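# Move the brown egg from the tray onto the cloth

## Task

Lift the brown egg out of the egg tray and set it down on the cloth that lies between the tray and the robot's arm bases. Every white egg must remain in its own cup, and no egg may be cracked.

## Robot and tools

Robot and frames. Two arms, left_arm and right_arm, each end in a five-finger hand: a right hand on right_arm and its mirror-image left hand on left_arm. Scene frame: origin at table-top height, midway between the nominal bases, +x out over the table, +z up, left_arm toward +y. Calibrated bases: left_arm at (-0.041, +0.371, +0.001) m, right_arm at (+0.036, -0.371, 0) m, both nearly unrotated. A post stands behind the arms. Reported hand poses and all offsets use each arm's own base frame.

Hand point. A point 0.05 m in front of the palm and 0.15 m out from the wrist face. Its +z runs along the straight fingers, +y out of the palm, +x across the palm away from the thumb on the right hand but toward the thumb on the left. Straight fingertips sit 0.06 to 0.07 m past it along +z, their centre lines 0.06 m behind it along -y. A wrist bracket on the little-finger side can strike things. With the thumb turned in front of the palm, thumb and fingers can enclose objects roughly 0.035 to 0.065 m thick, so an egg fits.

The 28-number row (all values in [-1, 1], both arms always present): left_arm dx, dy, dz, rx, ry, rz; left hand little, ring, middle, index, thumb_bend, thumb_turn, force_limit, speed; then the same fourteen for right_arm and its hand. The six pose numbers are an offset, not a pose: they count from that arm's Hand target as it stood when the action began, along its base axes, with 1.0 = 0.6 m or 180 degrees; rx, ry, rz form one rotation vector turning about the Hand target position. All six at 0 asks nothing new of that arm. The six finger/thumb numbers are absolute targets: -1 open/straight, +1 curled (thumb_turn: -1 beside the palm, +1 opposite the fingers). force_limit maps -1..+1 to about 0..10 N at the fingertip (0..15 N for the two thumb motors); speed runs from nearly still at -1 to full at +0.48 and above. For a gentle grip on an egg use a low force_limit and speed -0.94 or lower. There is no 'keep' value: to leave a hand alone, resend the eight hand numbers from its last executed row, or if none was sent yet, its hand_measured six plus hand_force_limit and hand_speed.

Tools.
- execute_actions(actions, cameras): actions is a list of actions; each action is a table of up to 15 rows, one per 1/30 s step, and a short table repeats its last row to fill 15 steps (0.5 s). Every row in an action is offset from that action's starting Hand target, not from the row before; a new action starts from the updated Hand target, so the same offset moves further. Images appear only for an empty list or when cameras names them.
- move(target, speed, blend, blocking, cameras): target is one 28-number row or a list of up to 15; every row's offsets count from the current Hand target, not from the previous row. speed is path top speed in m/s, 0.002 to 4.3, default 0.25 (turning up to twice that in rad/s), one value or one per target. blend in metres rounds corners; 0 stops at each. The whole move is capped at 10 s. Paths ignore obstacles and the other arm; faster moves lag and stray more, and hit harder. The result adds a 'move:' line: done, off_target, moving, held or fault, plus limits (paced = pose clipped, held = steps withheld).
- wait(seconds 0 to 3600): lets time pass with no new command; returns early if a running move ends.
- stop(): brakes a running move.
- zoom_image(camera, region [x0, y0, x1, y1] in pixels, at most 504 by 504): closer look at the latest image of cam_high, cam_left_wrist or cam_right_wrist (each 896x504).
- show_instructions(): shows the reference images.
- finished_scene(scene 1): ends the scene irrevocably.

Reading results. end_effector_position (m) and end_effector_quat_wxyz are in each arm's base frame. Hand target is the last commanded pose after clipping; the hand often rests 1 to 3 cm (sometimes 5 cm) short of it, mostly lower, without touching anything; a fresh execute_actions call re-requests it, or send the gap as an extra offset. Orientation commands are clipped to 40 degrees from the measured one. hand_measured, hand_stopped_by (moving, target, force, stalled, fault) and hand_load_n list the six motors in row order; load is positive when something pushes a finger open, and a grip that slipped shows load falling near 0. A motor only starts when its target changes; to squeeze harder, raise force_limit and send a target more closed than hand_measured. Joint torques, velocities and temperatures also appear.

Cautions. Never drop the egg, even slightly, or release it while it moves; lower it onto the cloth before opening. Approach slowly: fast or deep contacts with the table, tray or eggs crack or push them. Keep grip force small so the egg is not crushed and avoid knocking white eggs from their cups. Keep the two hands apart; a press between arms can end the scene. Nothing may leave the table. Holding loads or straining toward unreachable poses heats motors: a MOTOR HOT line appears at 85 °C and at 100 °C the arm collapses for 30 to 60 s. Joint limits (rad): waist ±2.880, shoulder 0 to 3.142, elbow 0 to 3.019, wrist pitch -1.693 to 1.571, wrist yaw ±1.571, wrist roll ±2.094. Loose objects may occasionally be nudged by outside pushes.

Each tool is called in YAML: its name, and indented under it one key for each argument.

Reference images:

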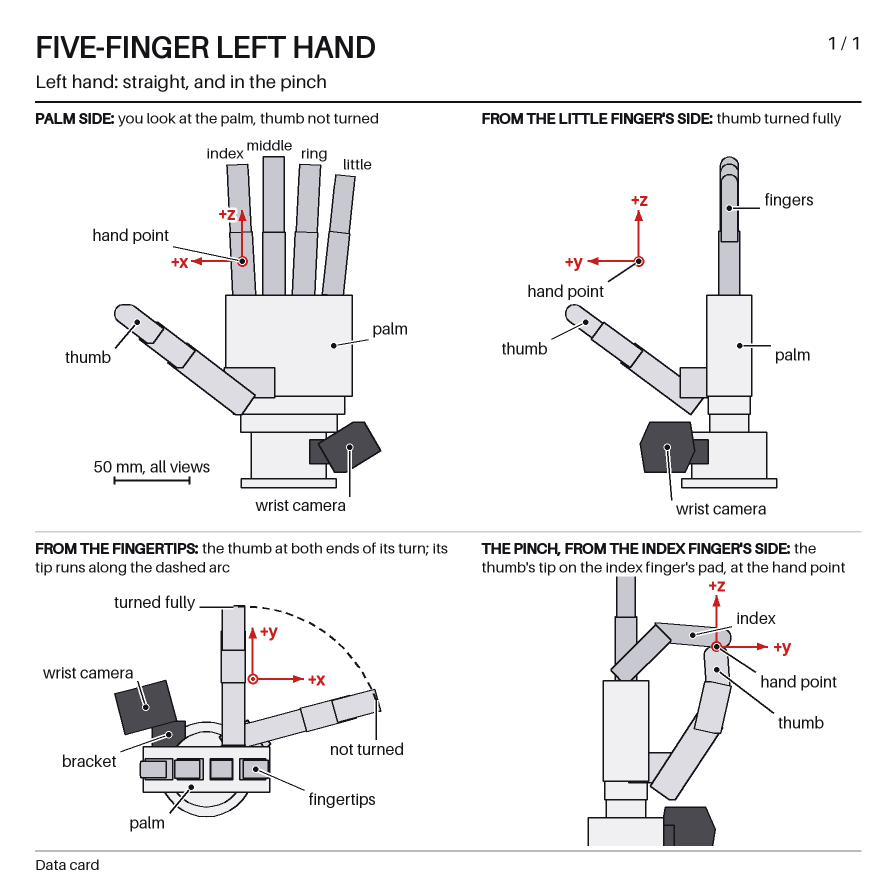

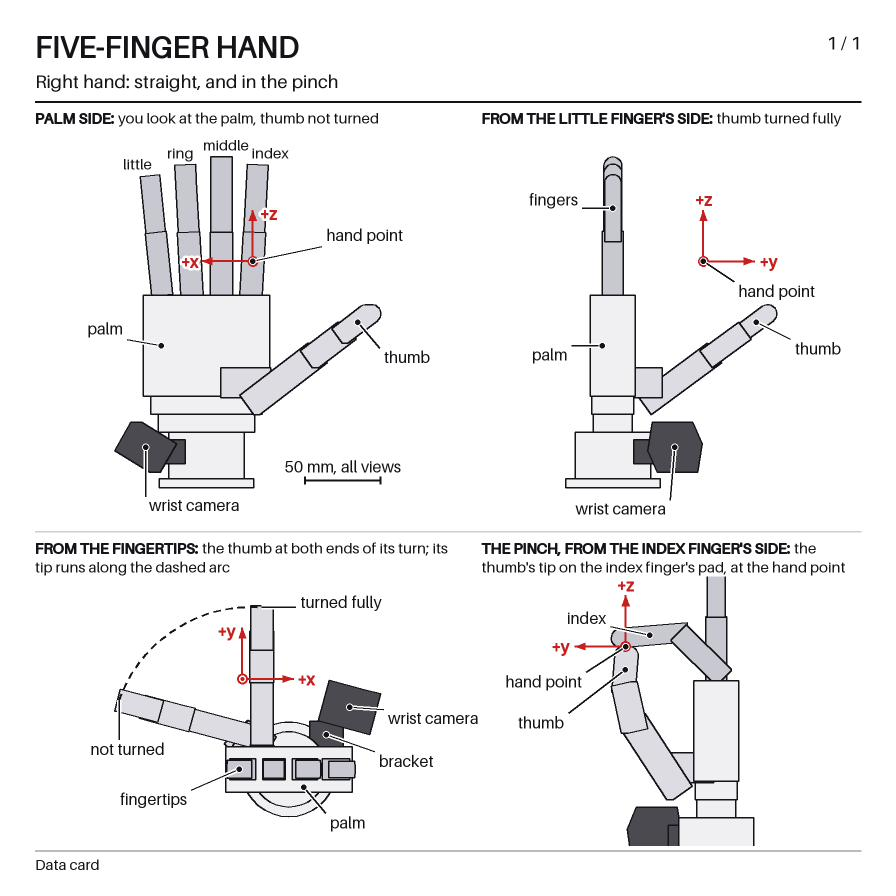

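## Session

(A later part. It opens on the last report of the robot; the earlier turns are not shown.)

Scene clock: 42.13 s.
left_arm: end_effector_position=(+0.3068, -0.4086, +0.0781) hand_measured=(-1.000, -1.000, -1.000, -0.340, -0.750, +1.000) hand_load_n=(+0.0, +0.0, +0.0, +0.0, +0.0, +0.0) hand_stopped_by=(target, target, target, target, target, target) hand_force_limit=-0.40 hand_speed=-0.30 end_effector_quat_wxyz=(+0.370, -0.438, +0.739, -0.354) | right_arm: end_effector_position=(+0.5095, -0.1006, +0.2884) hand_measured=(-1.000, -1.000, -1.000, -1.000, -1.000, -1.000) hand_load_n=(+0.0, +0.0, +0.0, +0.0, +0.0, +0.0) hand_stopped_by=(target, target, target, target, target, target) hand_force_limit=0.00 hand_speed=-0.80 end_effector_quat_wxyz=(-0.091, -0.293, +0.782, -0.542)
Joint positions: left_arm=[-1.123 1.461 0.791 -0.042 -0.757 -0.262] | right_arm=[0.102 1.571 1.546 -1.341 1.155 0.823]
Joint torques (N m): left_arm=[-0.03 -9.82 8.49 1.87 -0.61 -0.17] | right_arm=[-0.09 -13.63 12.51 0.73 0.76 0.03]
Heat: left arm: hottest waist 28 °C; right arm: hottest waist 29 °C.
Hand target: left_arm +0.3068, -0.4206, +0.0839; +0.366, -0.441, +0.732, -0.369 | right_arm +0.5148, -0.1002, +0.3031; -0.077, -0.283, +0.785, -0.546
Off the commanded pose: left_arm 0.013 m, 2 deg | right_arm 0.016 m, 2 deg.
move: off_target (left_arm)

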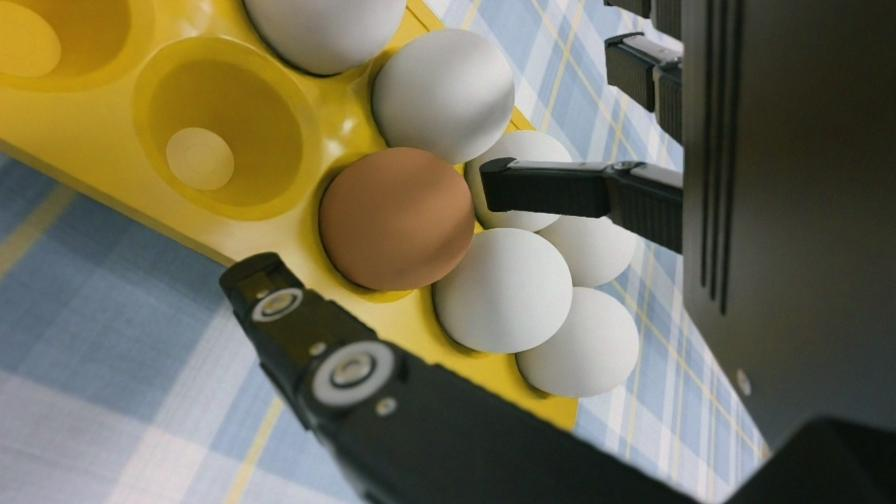

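move:
  target: [0.0,0.0,0.03,0,0,0,-1,-1,-1,-0.34,-0.75,1,-0.4,-0.3,0,0,0,0,0,0,-1,-1,-1,-1,-1,-1,0,-0.8]
  speed: 0.06
  cameras: ["cam_left_wrist"]

execute_actions:
  actions:
    - [[0,0,0,0,0,0,-1,-1,-1,-0.34,-0.75,1,-0.4,-0.3,0,0,0,0,0,0,-1,-1,-1,-1,-1,-1,0,-0.8]]
  cameras: ["cam_left_wrist"]

Scene clock: 44.57 s.
left_arm: end_effector_position=(+0.3049, -0.4047, +0.0786) hand_measured=(-1.000, -1.000, -1.000, -0.340, -0.750, +1.000) hand_load_n=(+0.0, +0.0, +0.0, +0.0, +0.0, +0.0) hand_stopped_by=(target, target, target, target, target, target) hand_force_limit=-0.40 hand_speed=-0.30 end_effector_quat_wxyz=(+0.371, -0.436, +0.742, -0.348) | right_arm: end_effector_position=(+0.5095, -0.1006, +0.2884) hand_measured=(-1.000, -1.000, -1.000, -1.000, -1.000, -1.000) hand_load_n=(+0.0, +0.0, -0.5, +0.0, +0.0, +0.0) hand_stopped_by=(target, target, target, target, target, target) hand_force_limit=0.00 hand_speed=-0.80 end_effector_quat_wxyz=(-0.091, -0.293, +0.782, -0.542)
Joint positions: left_arm=[-1.123 1.453 0.791 -0.066 -0.757 -0.262] | right_arm=[0.102 1.571 1.546 -1.341 1.155 0.823]
Joint torques (N m): left_arm=[0.03 -12.16 10.33 0.58 -0.61 -0.17] | right_arm=[-0.44 -13.86 12.55 0.7 0.77 0]
Heat: left arm: hottest waist 28 °C; right arm: hottest waist 29 °C.
Hand target: left_arm +0.3068, -0.4205, +0.1019; +0.366, -0.441, +0.732, -0.369 | right_arm +0.5148, -0.1002, +0.3031; -0.077, -0.283, +0.785, -0.546
Off the commanded pose: left_arm 0.028 m, 3 deg | right_arm 0.016 m, 2 deg.
move: off_target (left_arm)

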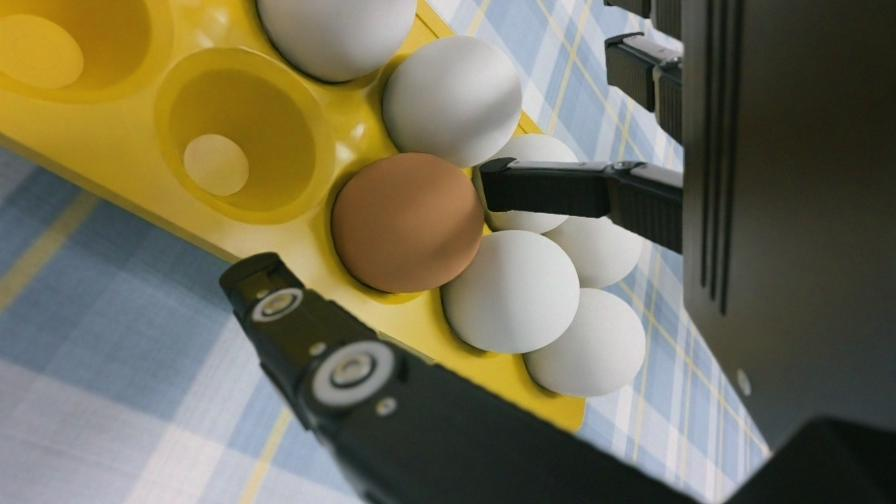

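Scene clock: 45.27 s.
left_arm: end_effector_position=(+0.3049, -0.4047, +0.0786) hand_measured=(-1.000, -1.000, -1.000, -0.340, -0.750, +1.000) hand_load_n=(+0.0, -0.5, +0.0, -0.5, +0.5, +0.5) hand_stopped_by=(target, target, target, target, target, target) hand_force_limit=-0.40 hand_speed=-0.30 end_effector_quat_wxyz=(+0.371, -0.436, +0.742, -0.348) | right_arm: end_effector_position=(+0.5095, -0.1006, +0.2884) hand_measured=(-1.000, -1.000, -1.000, -1.000, -1.000, -1.000) hand_load_n=(+0.0, +0.0, -0.5, +0.0, +0.0, -0.5) hand_stopped_by=(target, target, target, target, target, target) hand_force_limit=0.00 hand_speed=-0.80 end_effector_quat_wxyz=(-0.091, -0.293, +0.782, -0.542)
Joint positions: left_arm=[-1.123 1.453 0.791 -0.066 -0.757 -0.262] | right_arm=[0.102 1.571 1.546 -1.341 1.155 0.823]
Joint torques (N m): left_arm=[-0.03 -12.1 10.37 0.57 -0.61 -0.17] | right_arm=[-0.26 -13.86 12.57 0.76 0.77 0.05]
Heat: left arm: hottest waist 28 °C; right arm: hottest waist 29 °C.
Hand target: left_arm +0.3068, -0.4205, +0.1020; +0.366, -0.441, +0.732, -0.369 | right_arm +0.5148, -0.1002, +0.3031; -0.077, -0.283, +0.785, -0.546
Off the commanded pose: left_arm 0.028 m, 3 deg | right_arm 0.016 m, 2 deg.
Step readings (end_effector_position of left_arm | right_arm):
0: (+0.3049, -0.4047, +0.0786) | (+0.5095, -0.1006, +0.2884)
1: (+0.3049, -0.4047, +0.0786) | (+0.5095, -0.1006, +0.2884)
2: (+0.3049, -0.4047, +0.0786) | (+0.5095, -0.1006, +0.2884)
4: (+0.3049, -0.4047, +0.0786) | (+0.5095, -0.1006, +0.2884)
8: (+0.3049, -0.4047, +0.0786) | (+0.5095, -0.1006, +0.2884)
15: (+0.3049, -0.4047, +0.0786) | (+0.5095, -0.1006, +0.2884)

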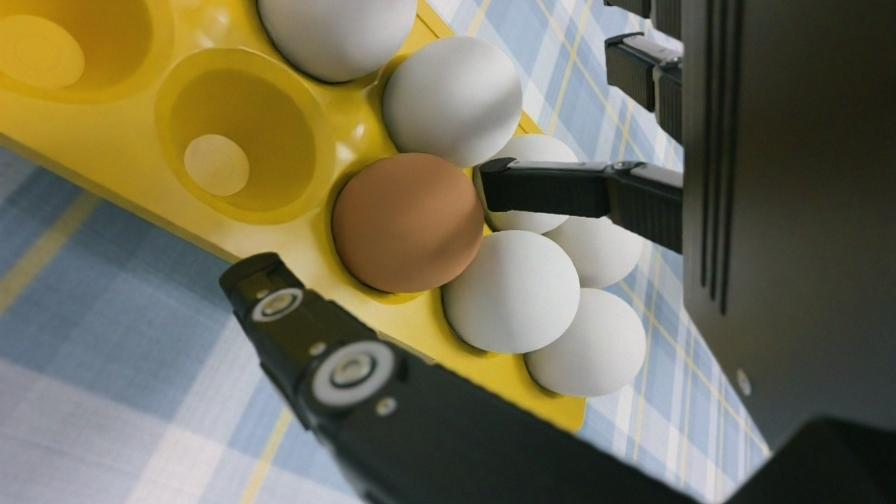

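move:
  target: [0.005,-0.01,0.06,0,0,0,-1,-1,-1,-0.34,-0.75,1,-0.4,-0.3,0,0,0,0,0,0,-1,-1,-1,-1,-1,-1,0,-0.8]
  speed: 0.1
  cameras: ["cam_left_wrist"]

Scene clock: 46.63 s.
left_arm: end_effector_position=(+0.3061, -0.4071, +0.1114) hand_measured=(-1.000, -1.000, -1.000, -0.340, -0.750, +1.000) hand_load_n=(+0.0, +0.0, +0.0, +0.0, +0.0, +0.0) hand_stopped_by=(target, target, target, target, target, target) hand_force_limit=-0.40 hand_speed=-0.30 end_effector_quat_wxyz=(+0.371, -0.436, +0.744, -0.346) | right_arm: end_effector_position=(+0.5095, -0.1006, +0.2884) hand_measured=(-1.000, -1.000, -1.000, -1.000, -1.000, -1.000) hand_load_n=(+0.0, +0.0, -0.5, +0.0, +0.0, +0.0) hand_stopped_by=(target, target, target, target, target, target) hand_force_limit=0.00 hand_speed=-0.80 end_effector_quat_wxyz=(-0.091, -0.293, +0.782, -0.542)
Joint positions: left_arm=[-1.123 1.403 0.846 -0.176 -0.757 -0.262] | right_arm=[0.102 1.571 1.546 -1.341 1.155 0.823]
Joint torques (N m): left_arm=[-0.03 -11.11 12.04 0.55 -0.6 -0.17] | right_arm=[-0.26 -13.74 12.46 0.88 0.76 0.03]
Heat: left arm: hottest waist 28 °C; right arm: hottest waist 29 °C.
Hand target: left_arm +0.3097, -0.4265, +0.1378; +0.366, -0.441, +0.732, -0.369 | right_arm +0.5148, -0.1002, +0.3031; -0.077, -0.283, +0.785, -0.546
Off the commanded pose: left_arm 0.033 m, 3 deg | right_arm 0.016 m, 2 deg.
move: off_target (left_arm)

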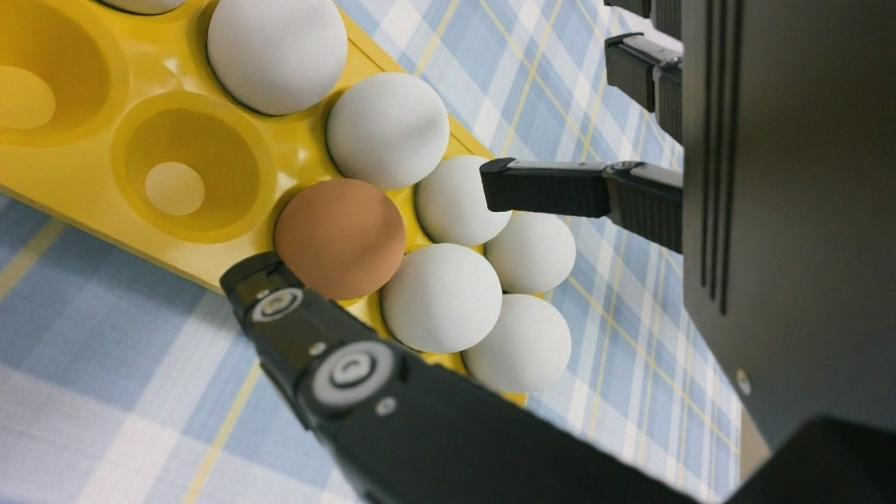

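move:
  target:
    - [0,0.01,0.06,0,0,0,-1,-1,-1,-0.34,-0.75,1,-0.4,-0.3,0,0,0,0,0,0,-1,-1,-1,-1,-1,-1,0,-0.8]
    - [-0.001,0.014,-0.05,0,0,0,-1,-1,-1,-0.34,-0.75,1,-0.4,-0.3,0,0,0,0,0,0,-1,-1,-1,-1,-1,-1,0,-0.8]
  speed: 0.1
  cameras: ["cam_left_wrist"]

Scene clock: 53.40 s.
left_arm: end_effector_position=(+0.3086, -0.4136, +0.1062) hand_measured=(-1.000, -1.000, -1.000, -0.340, -0.750, +1.000) hand_load_n=(-0.5, +0.0, +0.0, +0.0, +0.0, +0.0) hand_stopped_by=(target, target, target, target, target, target) hand_force_limit=-0.40 hand_speed=-0.30 end_effector_quat_wxyz=(+0.368, -0.439, +0.736, -0.360) | right_arm: end_effector_position=(+0.5095, -0.1006, +0.2884) hand_measured=(-1.000, -1.000, -1.000, -1.000, -1.000, -1.000) hand_load_n=(+0.0, +0.0, +0.0, +0.0, +0.0, +0.0) hand_stopped_by=(target, target, target, target, target, target) hand_force_limit=0.00 hand_speed=-0.80 end_effector_quat_wxyz=(-0.091, -0.293, +0.782, -0.542)
Joint positions: left_arm=[-1.123 1.419 0.832 -0.112 -0.754 -0.262] | right_arm=[0.102 1.571 1.546 -1.341 1.155 0.823]
Joint torques (N m): left_arm=[0.67 -9.99 7.75 1.91 -0.49 -0.11] | right_arm=[-0.21 -13.57 12.57 0.68 0.74 0.02]
Heat: left arm: hottest waist 28 °C; right arm: hottest waist 29 °C.
Hand target: left_arm +0.3092, -0.4181, +0.1079; +0.366, -0.441, +0.732, -0.369 | right_arm +0.5148, -0.1002, +0.3031; -0.077, -0.283, +0.785, -0.546
Off the commanded pose: left_arm 0.005 m, 1 deg | right_arm 0.016 m, 2 deg.
move: done

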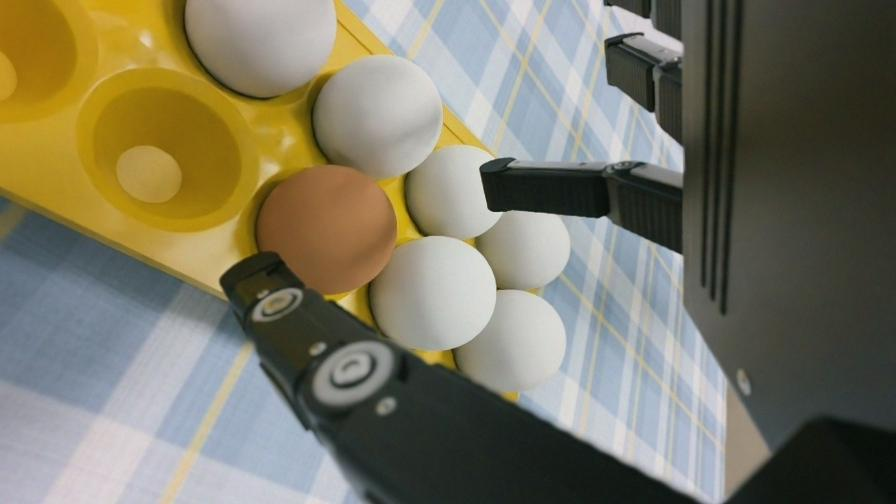

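move:
  target: [0.002,0.0,-0.027,0,0,0,-1,-1,-1,-0.34,-0.75,1,-0.4,-0.3,0,0,0,0,0,0,-1,-1,-1,-1,-1,-1,0,-0.8]
  speed: 0.05
  cameras: ["cam_left_wrist"]

Scene clock: 54.83 s.
left_arm: end_effector_position=(+0.3091, -0.4152, +0.0917) hand_measured=(-1.000, -1.000, -1.000, -0.340, -0.750, +1.000) hand_load_n=(+0.0, +0.0, +0.0, -0.5, +0.0, +0.0) hand_stopped_by=(target, target, target, target, target, target) hand_force_limit=-0.40 hand_speed=-0.30 end_effector_quat_wxyz=(+0.367, -0.439, +0.736, -0.363) | right_arm: end_effector_position=(+0.5095, -0.1006, +0.2884) hand_measured=(-1.000, -1.000, -1.000, -1.000, -1.000, -1.000) hand_load_n=(+0.0, +0.0, +0.0, +0.0, +0.0, +0.0) hand_stopped_by=(target, target, target, target, target, target) hand_force_limit=0.00 hand_speed=-0.80 end_effector_quat_wxyz=(-0.091, -0.293, +0.782, -0.542)
Joint positions: left_arm=[-1.123 1.448 0.813 -0.059 -0.752 -0.262] | right_arm=[0.102 1.571 1.546 -1.341 1.155 0.823]
Joint torques (N m): left_arm=[0.79 -10.17 7.43 1.92 -0.47 -0.1] | right_arm=[-0.03 -13.8 12.63 0.72 0.75 0.02]
Heat: left arm: hottest waist 28 °C; right arm: hottest waist 29 °C.
Hand target: left_arm +0.3104, -0.4181, +0.0916; +0.366, -0.441, +0.732, -0.369 | right_arm +0.5148, -0.1002, +0.3031; -0.077, -0.283, +0.785, -0.546
Off the commanded pose: left_arm 0.003 m, 1 deg | right_arm 0.016 m, 2 deg.
move: done

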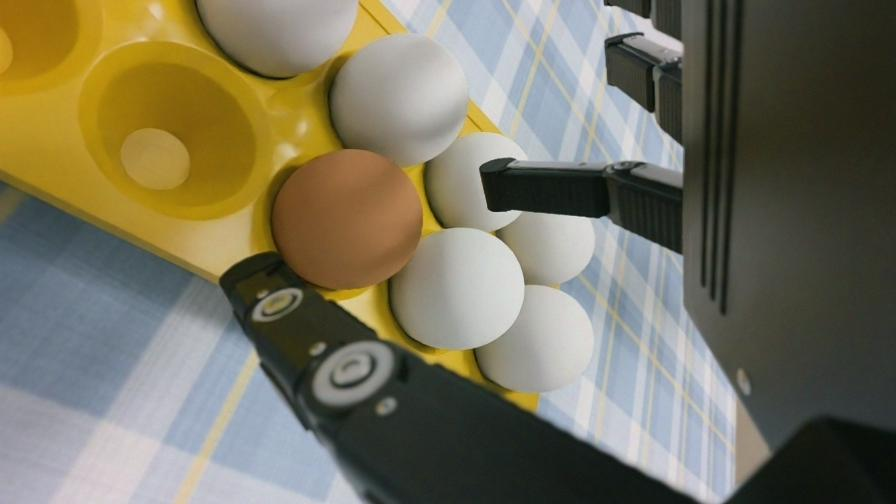

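move:
  target: [0.0005,0.003,-0.022,0,0,0,-1,-1,-1,-0.34,-0.75,1,-0.4,-0.3,0,0,0,0,0,0,-1,-1,-1,-1,-1,-1,0,-0.8]
  speed: 0.04
  cameras: ["cam_left_wrist"]

zoom_image:
  camera: "cam_left_wrist"
  region: [200, 20, 640, 420]

Scene clock: 56.07 s.
left_arm: end_effector_position=(+0.3085, -0.4148, +0.0793) hand_measured=(-1.000, -1.000, -1.000, -0.340, -0.750, +1.000) hand_load_n=(+0.0, +0.0, +0.0, +0.0, +0.0, +0.0) hand_stopped_by=(target, target, target, target, target, target) hand_force_limit=-0.40 hand_speed=-0.30 end_effector_quat_wxyz=(+0.366, -0.439, +0.735, -0.364) | right_arm: end_effector_position=(+0.5095, -0.1006, +0.2884) hand_measured=(-1.000, -1.000, -1.000, -1.000, -1.000, -1.000) hand_load_n=(+0.0, +0.0, +0.0, +0.0, +0.0, +0.0) hand_stopped_by=(target, target, target, target, target, target) hand_force_limit=0.00 hand_speed=-0.80 end_effector_quat_wxyz=(-0.091, -0.293, +0.782, -0.542)
Joint positions: left_arm=[-1.123 1.468 0.793 -0.015 -0.75 -0.262] | right_arm=[0.102 1.571 1.546 -1.341 1.155 0.823]
Joint torques (N m): left_arm=[0.97 -9.93 7.2 1.91 -0.47 -0.08] | right_arm=[0.03 -13.63 12.62 0.76 0.74 0.03]
Heat: left arm: hottest waist 28 °C; right arm: hottest waist 29 °C.
Hand target: left_arm +0.3107, -0.4164, +0.0785; +0.366, -0.441, +0.732, -0.369 | right_arm +0.5148, -0.1002, +0.3031; -0.077, -0.283, +0.785, -0.546
Off the commanded pose: left_arm 0.003 m, 1 deg | right_arm 0.016 m, 2 deg.
move: done

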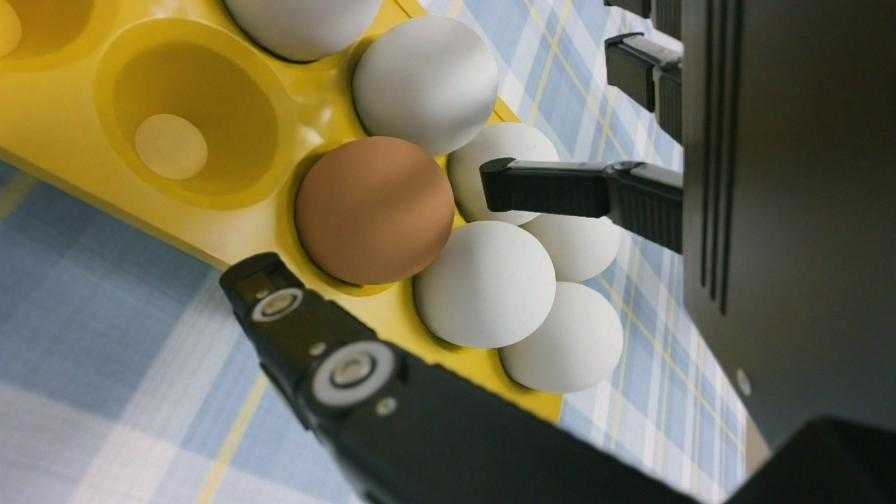

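Scaled by 1.145 from the camera's image (finer frame: 1280x720).

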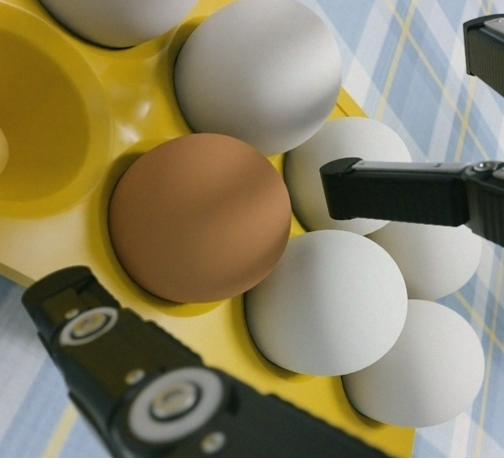

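move:
  target: [0.0015,0.002,-0.0235,0,0,0,-1,-1,-1,-0.34,-0.75,1,-0.4,-0.3,0,0,0,0,0,0,-1,-1,-1,-1,-1,-1,0,-0.8]
  speed: 0.04
  cameras: ["cam_left_wrist"]

zoom_image:
  camera: "cam_left_wrist"
  region: [200, 20, 640, 420]

Scene clock: 57.67 s.
left_arm: end_effector_position=(+0.3080, -0.4149, +0.0652) hand_measured=(-1.000, -1.000, -1.000, -0.340, -0.750, +1.000) hand_load_n=(-0.5, +0.0, -0.5, +0.0, +0.0, +0.0) hand_stopped_by=(target, target, target, target, target, target) hand_force_limit=-0.40 hand_speed=-0.30 end_effector_quat_wxyz=(+0.365, -0.439, +0.735, -0.365) | right_arm: end_effector_position=(+0.5095, -0.1006, +0.2884) hand_measured=(-1.000, -1.000, -1.000, -1.000, -1.000, -1.000) hand_load_n=(+0.0, +0.0, +0.0, +0.0, +0.0, +0.0) hand_stopped_by=(target, target, target, target, target, target) hand_force_limit=0.00 hand_speed=-0.80 end_effector_quat_wxyz=(-0.091, -0.293, +0.782, -0.542)
Joint positions: left_arm=[-1.123 1.496 0.775 0.032 -0.747 -0.262] | right_arm=[0.102 1.571 1.546 -1.341 1.155 0.823]
Joint torques (N m): left_arm=[1.26 -10.46 6.86 1.92 -0.47 -0.05] | right_arm=[-0.26 -13.51 12.62 0.76 0.74 0.04]
Heat: left arm: hottest waist 28 °C; right arm: hottest elbow 30 °C.
Hand target: left_arm +0.3116, -0.4152, +0.0644; +0.366, -0.441, +0.732, -0.369 | right_arm +0.5148, -0.1002, +0.3031; -0.077, -0.283, +0.785, -0.546
Off the commanded pose: left_arm 0.004 m, 1 deg | right_arm 0.016 m, 2 deg.
move: done

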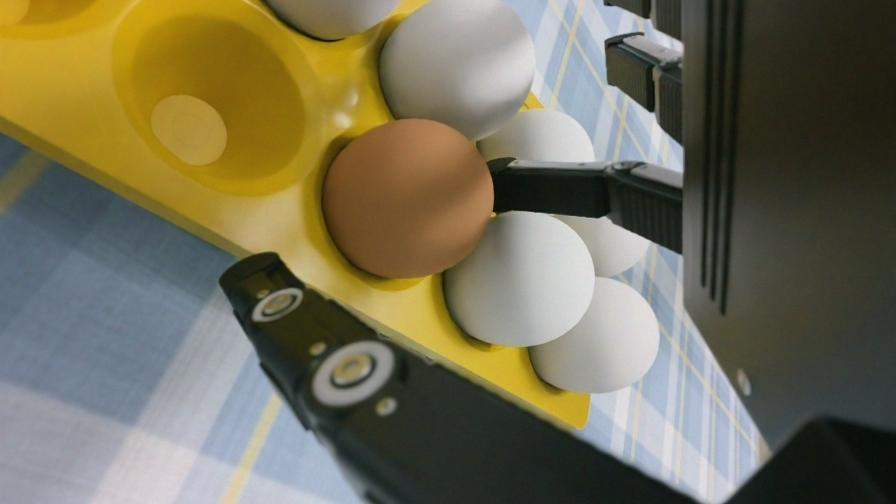

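Scaled by 1.145 from the camera's image (finer frame: 1280x720).

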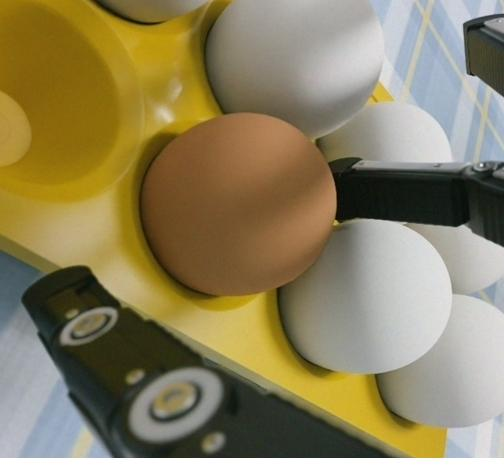

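execute_actions:
  actions:
    - [[0,0,0,0,0,0,-1,-1,-1,-0.26,-0.55,1,-0.7,-0.94,0,0,0,0,0,0,-1,-1,-1,-1,-1,-1,0,-0.8]]
  cameras: []

wait:
  seconds: 1
  cameras: ["cam_left_wrist"]

zoom_image:
  camera: "cam_left_wrist"
  region: [200, 20, 640, 420]

Scene clock: 61.37 s.
left_arm: end_effector_position=(+0.3080, -0.4149, +0.0652) hand_measured=(-1.000, -1.000, -1.000, -0.260, -0.550, +1.000) hand_load_n=(+0.0, +0.0, +0.0, +0.0, +0.0, +0.0) hand_stopped_by=(target, target, target, target, target, target) hand_force_limit=-0.70 hand_speed=-0.94 end_effector_quat_wxyz=(+0.365, -0.439, +0.735, -0.365) | right_arm: end_effector_position=(+0.5095, -0.1006, +0.2884) hand_measured=(-1.000, -1.000, -1.000, -1.000, -1.000, -1.000) hand_load_n=(+0.0, +0.0, +0.0, +0.0, +0.0, +0.0) hand_stopped_by=(target, target, target, target, target, target) hand_force_limit=0.00 hand_speed=-0.80 end_effector_quat_wxyz=(-0.091, -0.293, +0.782, -0.542)
Joint positions: left_arm=[-1.123 1.496 0.775 0.032 -0.747 -0.262] | right_arm=[0.102 1.571 1.546 -1.341 1.155 0.823]
Joint torques (N m): left_arm=[1.26 -10.11 6.9 1.91 -0.46 -0.06] | right_arm=[-0.38 -13.45 12.6 0.87 0.78 0.04]
Heat: left arm: hottest waist 28 °C; right arm: hottest elbow 30 °C.
Hand target: left_arm +0.3116, -0.4152, +0.0644; +0.366, -0.441, +0.732, -0.369 | right_arm +0.5148, -0.1002, +0.3031; -0.077, -0.283, +0.785, -0.546
Off the commanded pose: left_arm 0.004 m, 1 deg | right_arm 0.016 m, 2 deg.
Step readings (end_effector_position of left_arm | right_arm):
0: (+0.3080, -0.4149, +0.0652) | (+0.5095, -0.1006, +0.2884)
1: (+0.3080, -0.4149, +0.0652) | (+0.5095, -0.1006, +0.2884)
2: (+0.3080, -0.4149, +0.0652) | (+0.5095, -0.1006, +0.2884)
4: (+0.3080, -0.4149, +0.0652) | (+0.5095, -0.1006, +0.2884)
8: (+0.3080, -0.4149, +0.0652) | (+0.5095, -0.1006, +0.2884)
15: (+0.3080, -0.4149, +0.0652) | (+0.5095, -0.1006, +0.2884)

Scene clock: 62.37 s.
left_arm: end_effector_position=(+0.3080, -0.4149, +0.0652) hand_measured=(-1.000, -1.000, -1.000, -0.260, -0.550, +1.000) hand_load_n=(+0.0, +0.0, +0.0, +0.0, +0.0, +0.0) hand_stopped_by=(target, target, target, target, target, target) hand_force_limit=-0.70 hand_speed=-0.94 end_effector_quat_wxyz=(+0.365, -0.439, +0.735, -0.365) | right_arm: end_effector_position=(+0.5095, -0.1006, +0.2884) hand_measured=(-1.000, -1.000, -1.000, -1.000, -1.000, -1.000) hand_load_n=(+0.0, -0.5, +0.0, +0.0, +0.0, +0.0) hand_stopped_by=(target, target, target, target, target, target) hand_force_limit=0.00 hand_speed=-0.80 end_effector_quat_wxyz=(-0.091, -0.293, +0.782, -0.542)
Joint positions: left_arm=[-1.123 1.496 0.775 0.032 -0.747 -0.262] | right_arm=[0.102 1.571 1.546 -1.341 1.155 0.823]
Joint torques (N m): left_arm=[1.26 -10.11 6.91 1.91 -0.47 -0.05] | right_arm=[-0.21 -13.45 12.57 0.75 0.76 0.02]
Heat: left arm: hottest waist 28 °C; right arm: hottest elbow 30 °C.
Hand target: left_arm +0.3116, -0.4152, +0.0644; +0.366, -0.441, +0.732, -0.369 | right_arm +0.5148, -0.1002, +0.3031; -0.077, -0.283, +0.785, -0.546
Off the commanded pose: left_arm 0.004 m, 1 deg | right_arm 0.016 m, 2 deg.
wait: 1.00 s; at rest by 0.17 s

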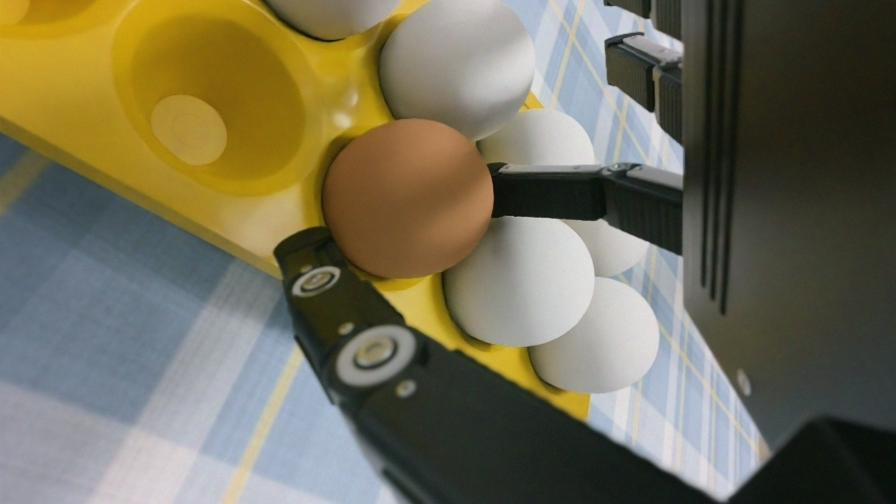

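Scaled by 1.145 from the camera's image (finer frame: 1280x720).

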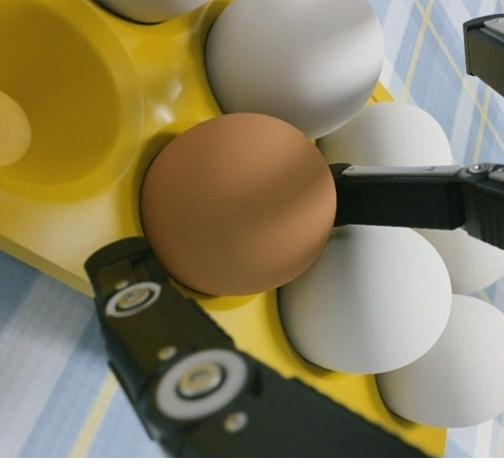

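execute_actions:
  actions:
    - [[0,0,0,0,0,0,-1,-1,-1,-0.12,-0.3,1,-0.75,-0.94,0,0,0,0,0,0,-1,-1,-1,-1,-1,-1,0,-0.8]]
  cameras: []

wait:
  seconds: 1.5
  cameras: ["cam_left_wrist"]

zoom_image:
  camera: "cam_left_wrist"
  region: [200, 20, 640, 420]

Scene clock: 65.73 s.
left_arm: end_effector_position=(+0.3083, -0.4155, +0.0658) hand_measured=(-1.000, -1.000, -1.000, -0.234, -0.300, +1.000) hand_load_n=(+0.0, +0.0, +0.0, +1.0, +0.0, +0.0) hand_stopped_by=(target, target, target, force, target, target) hand_force_limit=-0.75 hand_speed=-0.94 end_effector_quat_wxyz=(+0.365, -0.439, +0.734, -0.367) | right_arm: end_effector_position=(+0.5095, -0.1006, +0.2884) hand_measured=(-1.000, -1.000, -1.000, -1.000, -1.000, -1.000) hand_load_n=(+0.0, +0.0, +0.0, +0.0, +0.0, +0.0) hand_stopped_by=(target, target, target, target, target, target) hand_force_limit=0.00 hand_speed=-0.80 end_effector_quat_wxyz=(-0.091, -0.293, +0.782, -0.542)
Joint positions: left_arm=[-1.123 1.496 0.775 0.036 -0.747 -0.262] | right_arm=[0.102 1.571 1.546 -1.341 1.155 0.823]
Joint torques (N m): left_arm=[1.2 -10.11 6.9 1.77 -0.46 -0.05] | right_arm=[-0.26 -13.68 12.59 0.72 0.76 0.02]
Heat: left arm: hottest waist 28 °C; right arm: hottest elbow 30 °C.
Hand target: left_arm +0.3115, -0.4151, +0.0643; +0.366, -0.441, +0.732, -0.369 | right_arm +0.5148, -0.1002, +0.3031; -0.077, -0.283, +0.785, -0.546
Off the commanded pose: left_arm 0.004 m, 0 deg | right_arm 0.016 m, 2 deg.
Step readings (end_effector_position of left_arm | right_arm):
0: (+0.3080, -0.4149, +0.0652) | (+0.5095, -0.1006, +0.2884)
1: (+0.3080, -0.4149, +0.0652) | (+0.5095, -0.1006, +0.2884)
2: (+0.3080, -0.4149, +0.0652) | (+0.5095, -0.1006, +0.2884)
4: (+0.3080, -0.4149, +0.0652) | (+0.5095, -0.1006, +0.2884)
8: (+0.3083, -0.4155, +0.0658) | (+0.5095, -0.1006, +0.2884)
15: (+0.3083, -0.4155, +0.0658) | (+0.5095, -0.1006, +0.2884)

Scene clock: 67.23 s.
left_arm: end_effector_position=(+0.3083, -0.4155, +0.0658) hand_measured=(-1.000, -1.000, -1.000, -0.234, -0.300, +1.000) hand_load_n=(+0.0, +0.0, +0.0, +1.0, +0.0, +0.0) hand_stopped_by=(target, target, target, force, target, target) hand_force_limit=-0.75 hand_speed=-0.94 end_effector_quat_wxyz=(+0.365, -0.439, +0.734, -0.367) | right_arm: end_effector_position=(+0.5095, -0.1006, +0.2884) hand_measured=(-1.000, -1.000, -1.000, -1.000, -1.000, -1.000) hand_load_n=(+0.0, +0.0, +0.0, +0.0, +0.0, +0.5) hand_stopped_by=(target, target, target, target, target, target) hand_force_limit=0.00 hand_speed=-0.80 end_effector_quat_wxyz=(-0.091, -0.293, +0.782, -0.542)
Joint positions: left_arm=[-1.123 1.496 0.775 0.036 -0.747 -0.262] | right_arm=[0.102 1.571 1.546 -1.341 1.155 0.823]
Joint torques (N m): left_arm=[1.2 -10.17 6.91 1.78 -0.46 -0.06] | right_arm=[-0.21 -13.74 12.52 0.85 0.75 0.03]
Heat: left arm: hottest waist 28 °C; right arm: hottest elbow 30 °C.
Hand target: left_arm +0.3115, -0.4151, +0.0643; +0.366, -0.441, +0.732, -0.369 | right_arm +0.5148, -0.1002, +0.3031; -0.077, -0.283, +0.785, -0.546
Off the commanded pose: left_arm 0.004 m, 0 deg | right_arm 0.016 m, 2 deg.
wait: 1.50 s; at rest by 0.17 s

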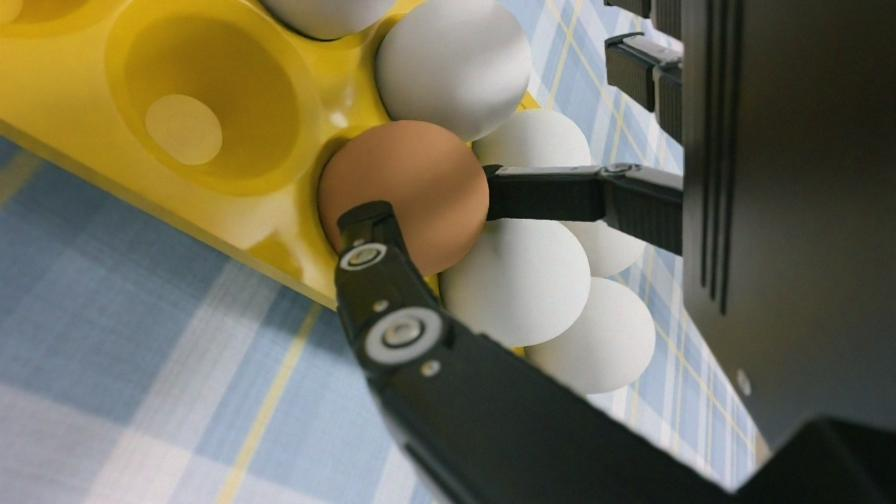

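Scaled by 1.145 from the camera's image (finer frame: 1280x720).

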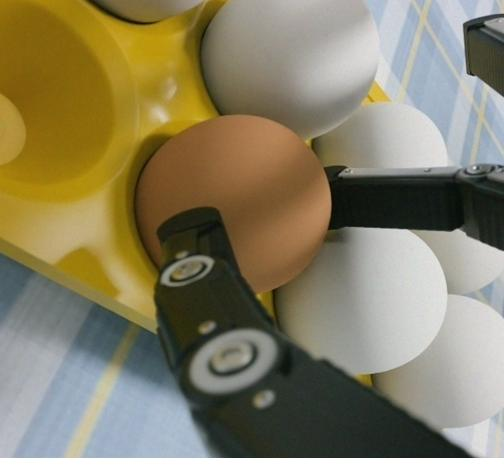

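execute_actions:
  actions:
    - [[0,0,0,0,0,0,-1,-1,-1,-0.34,-0.7,1,-0.4,-0.6,0,0,0,0,0,0,-1,-1,-1,-1,-1,-1,0,-0.8]]
  cameras: ["cam_left_wrist"]

zoom_image:
  camera: "cam_left_wrist"
  region: [200, 20, 640, 420]

Scene clock: 69.87 s.
left_arm: end_effector_position=(+0.3083, -0.4155, +0.0658) hand_measured=(-1.000, -1.000, -1.000, -0.340, -0.700, +1.000) hand_load_n=(+0.0, -0.5, +0.0, +0.0, +0.0, +0.0) hand_stopped_by=(target, target, target, target, target, target) hand_force_limit=-0.40 hand_speed=-0.60 end_effector_quat_wxyz=(+0.365, -0.439, +0.734, -0.367) | right_arm: end_effector_position=(+0.5095, -0.1006, +0.2884) hand_measured=(-1.000, -1.000, -1.000, -1.000, -1.000, -1.000) hand_load_n=(-0.5, +0.0, +0.0, +0.0, +0.0, +0.0) hand_stopped_by=(target, target, target, target, target, target) hand_force_limit=0.00 hand_speed=-0.80 end_effector_quat_wxyz=(-0.091, -0.293, +0.782, -0.542)
Joint positions: left_arm=[-1.123 1.496 0.775 0.036 -0.747 -0.262] | right_arm=[0.102 1.571 1.546 -1.341 1.155 0.823]
Joint torques (N m): left_arm=[1.2 -10.17 6.91 1.77 -0.46 -0.06] | right_arm=[0.03 -13.39 12.66 0.69 0.76 0.04]
Heat: left arm: hottest waist 28 °C; right arm: hottest elbow 30 °C.
Hand target: left_arm +0.3116, -0.4151, +0.0643; +0.366, -0.441, +0.732, -0.369 | right_arm +0.5148, -0.1002, +0.3031; -0.077, -0.283, +0.785, -0.546
Off the commanded pose: left_arm 0.004 m, 0 deg | right_arm 0.016 m, 2 deg.
Step readings (end_effector_position of left_arm | right_arm):
0: (+0.3083, -0.4155, +0.0658) | (+0.5095, -0.1006, +0.2884)
1: (+0.3083, -0.4155, +0.0658) | (+0.5095, -0.1006, +0.2884)
2: (+0.3083, -0.4155, +0.0658) | (+0.5095, -0.1006, +0.2884)
4: (+0.3083, -0.4155, +0.0658) | (+0.5095, -0.1006, +0.2884)
8: (+0.3083, -0.4155, +0.0658) | (+0.5095, -0.1006, +0.2884)
15: (+0.3083, -0.4155, +0.0658) | (+0.5095, -0.1006, +0.2884)

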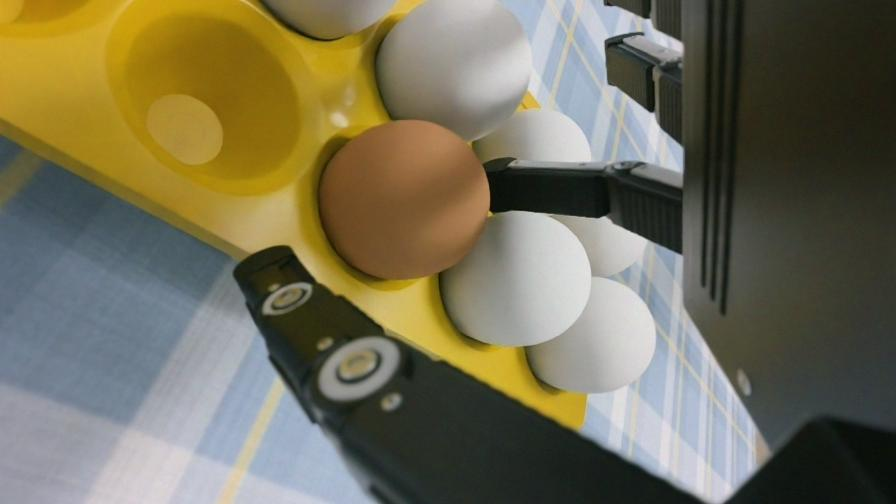

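Scaled by 1.145 from the camera's image (finer frame: 1280x720).

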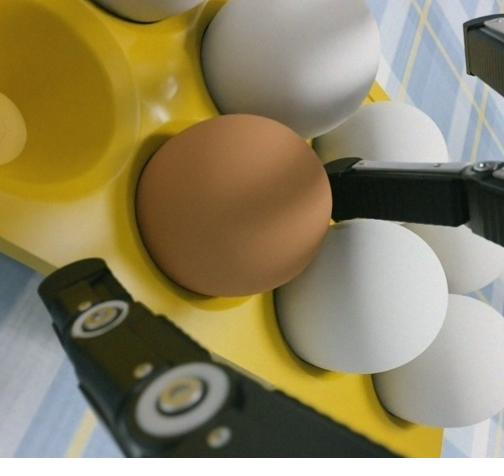

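move:
  target: [0.010,-0.003,-0.010,0,0,0,-1,-1,-1,-0.34,-0.7,1,-0.4,-0.6,0,0,0,0,0,0,-1,-1,-1,-1,-1,-1,0,-0.8]
  speed: 0.03
  cameras: ["cam_high","cam_left_wrist"]

zoom_image:
  camera: "cam_high"
  region: [390, 120, 470, 210]

Scene clock: 70.77 s.
left_arm: end_effector_position=(+0.3120, -0.4164, +0.0585) hand_measured=(-1.000, -1.000, -1.000, -0.340, -0.700, +1.000) hand_load_n=(-0.5, +0.0, -0.5, +0.0, +0.0, +0.0) hand_stopped_by=(target, target, target, target, target, target) hand_force_limit=-0.40 hand_speed=-0.60 end_effector_quat_wxyz=(+0.364, -0.441, +0.734, -0.366) | right_arm: end_effector_position=(+0.5095, -0.1006, +0.2884) hand_measured=(-1.000, -1.000, -1.000, -1.000, -1.000, -1.000) hand_load_n=(+0.0, +0.0, +0.0, +0.0, +0.0, +0.0) hand_stopped_by=(target, target, target, target, target, target) hand_force_limit=0.00 hand_speed=-0.80 end_effector_quat_wxyz=(-0.091, -0.293, +0.782, -0.542)
Joint positions: left_arm=[-1.115 1.517 0.775 0.057 -0.74 -0.262] | right_arm=[0.102 1.571 1.546 -1.341 1.155 0.823]
Joint torques (N m): left_arm=[1.55 -10.17 7.2 1.96 -0.39 0.03] | right_arm=[-0.15 -13.63 12.6 0.83 0.76 0.04]
Heat: left arm: hottest waist 28 °C; right arm: hottest elbow 30 °C.
Hand target: left_arm +0.3175, -0.4170, +0.0584; +0.366, -0.441, +0.732, -0.369 | right_arm +0.5148, -0.1002, +0.3031; -0.077, -0.283, +0.785, -0.546
Off the commanded pose: left_arm 0.006 m, 1 deg | right_arm 0.016 m, 2 deg.
move: done

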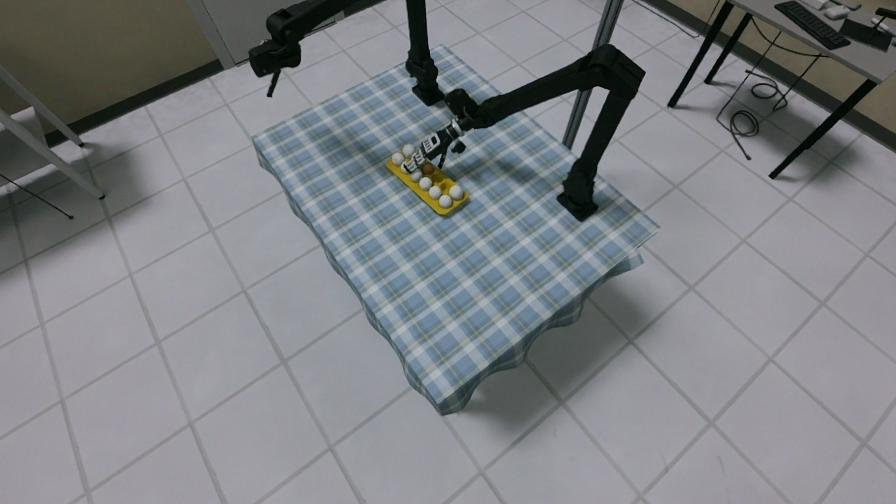

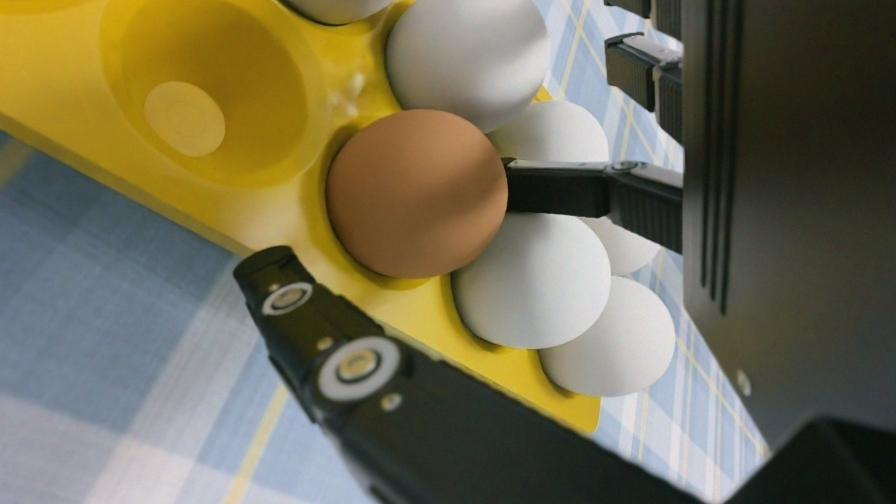

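Scaled by 5.600 from the camera's image (finer frame: 1280x720).

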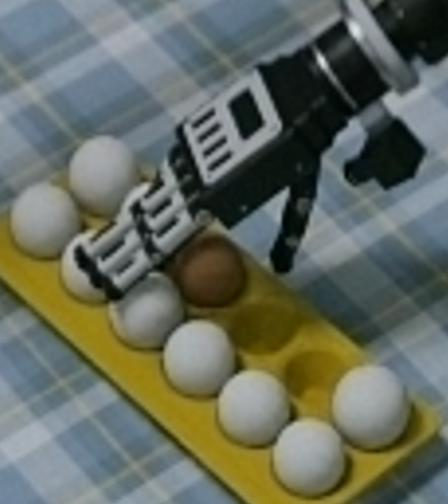

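move:
  target: [0.0075,0.005,0.001,0,0,0,-1,-1,-1,-0.34,-0.7,1,-0.4,-0.6,0,0,0,0,0,0,-1,-1,-1,-1,-1,-1,0,-0.8]
  speed: 0.03
  cameras: ["cam_left_wrist"]

Scene clock: 72.87 s.
left_arm: end_effector_position=(+0.3165, -0.4149, +0.0589) hand_measured=(-1.000, -1.000, -1.000, -0.340, -0.700, +1.000) hand_load_n=(+0.0, +0.0, +0.0, -0.5, +0.0, +0.0) hand_stopped_by=(target, target, target, target, target, target) hand_force_limit=-0.40 hand_speed=-0.60 end_effector_quat_wxyz=(+0.363, -0.441, +0.734, -0.367) | right_arm: end_effector_position=(+0.5095, -0.1006, +0.2884) hand_measured=(-1.000, -1.000, -1.000, -1.000, -1.000, -1.000) hand_load_n=(+0.0, +0.0, +0.0, +0.0, +0.0, +0.0) hand_stopped_by=(target, target, target, target, target, target) hand_force_limit=0.00 hand_speed=-0.80 end_effector_quat_wxyz=(-0.091, -0.293, +0.782, -0.542)
Joint positions: left_arm=[-1.103 1.517 0.775 0.064 -0.728 -0.253] | right_arm=[0.102 1.571 1.546 -1.341 1.155 0.823]
Joint torques (N m): left_arm=[1.55 -10.46 6.99 1.92 -0.44 0.05] | right_arm=[-0.15 -13.8 12.46 0.66 0.77 0.03]
Heat: left arm: hottest waist 28 °C; right arm: hottest elbow 30 °C.
Hand target: left_arm +0.3220, -0.4140, +0.0590; +0.366, -0.441, +0.732, -0.369 | right_arm +0.5148, -0.1002, +0.3031; -0.077, -0.283, +0.785, -0.546
Off the commanded pose: left_arm 0.006 m, 1 deg | right_arm 0.016 m, 2 deg.
move: done

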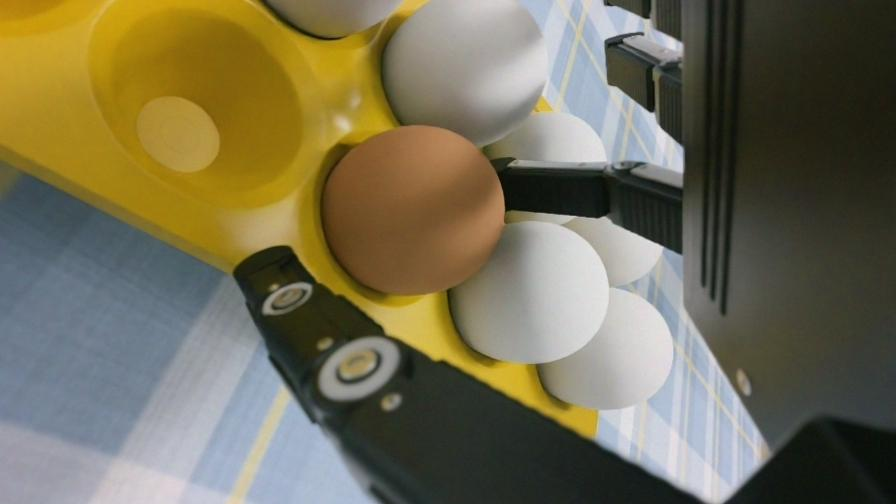

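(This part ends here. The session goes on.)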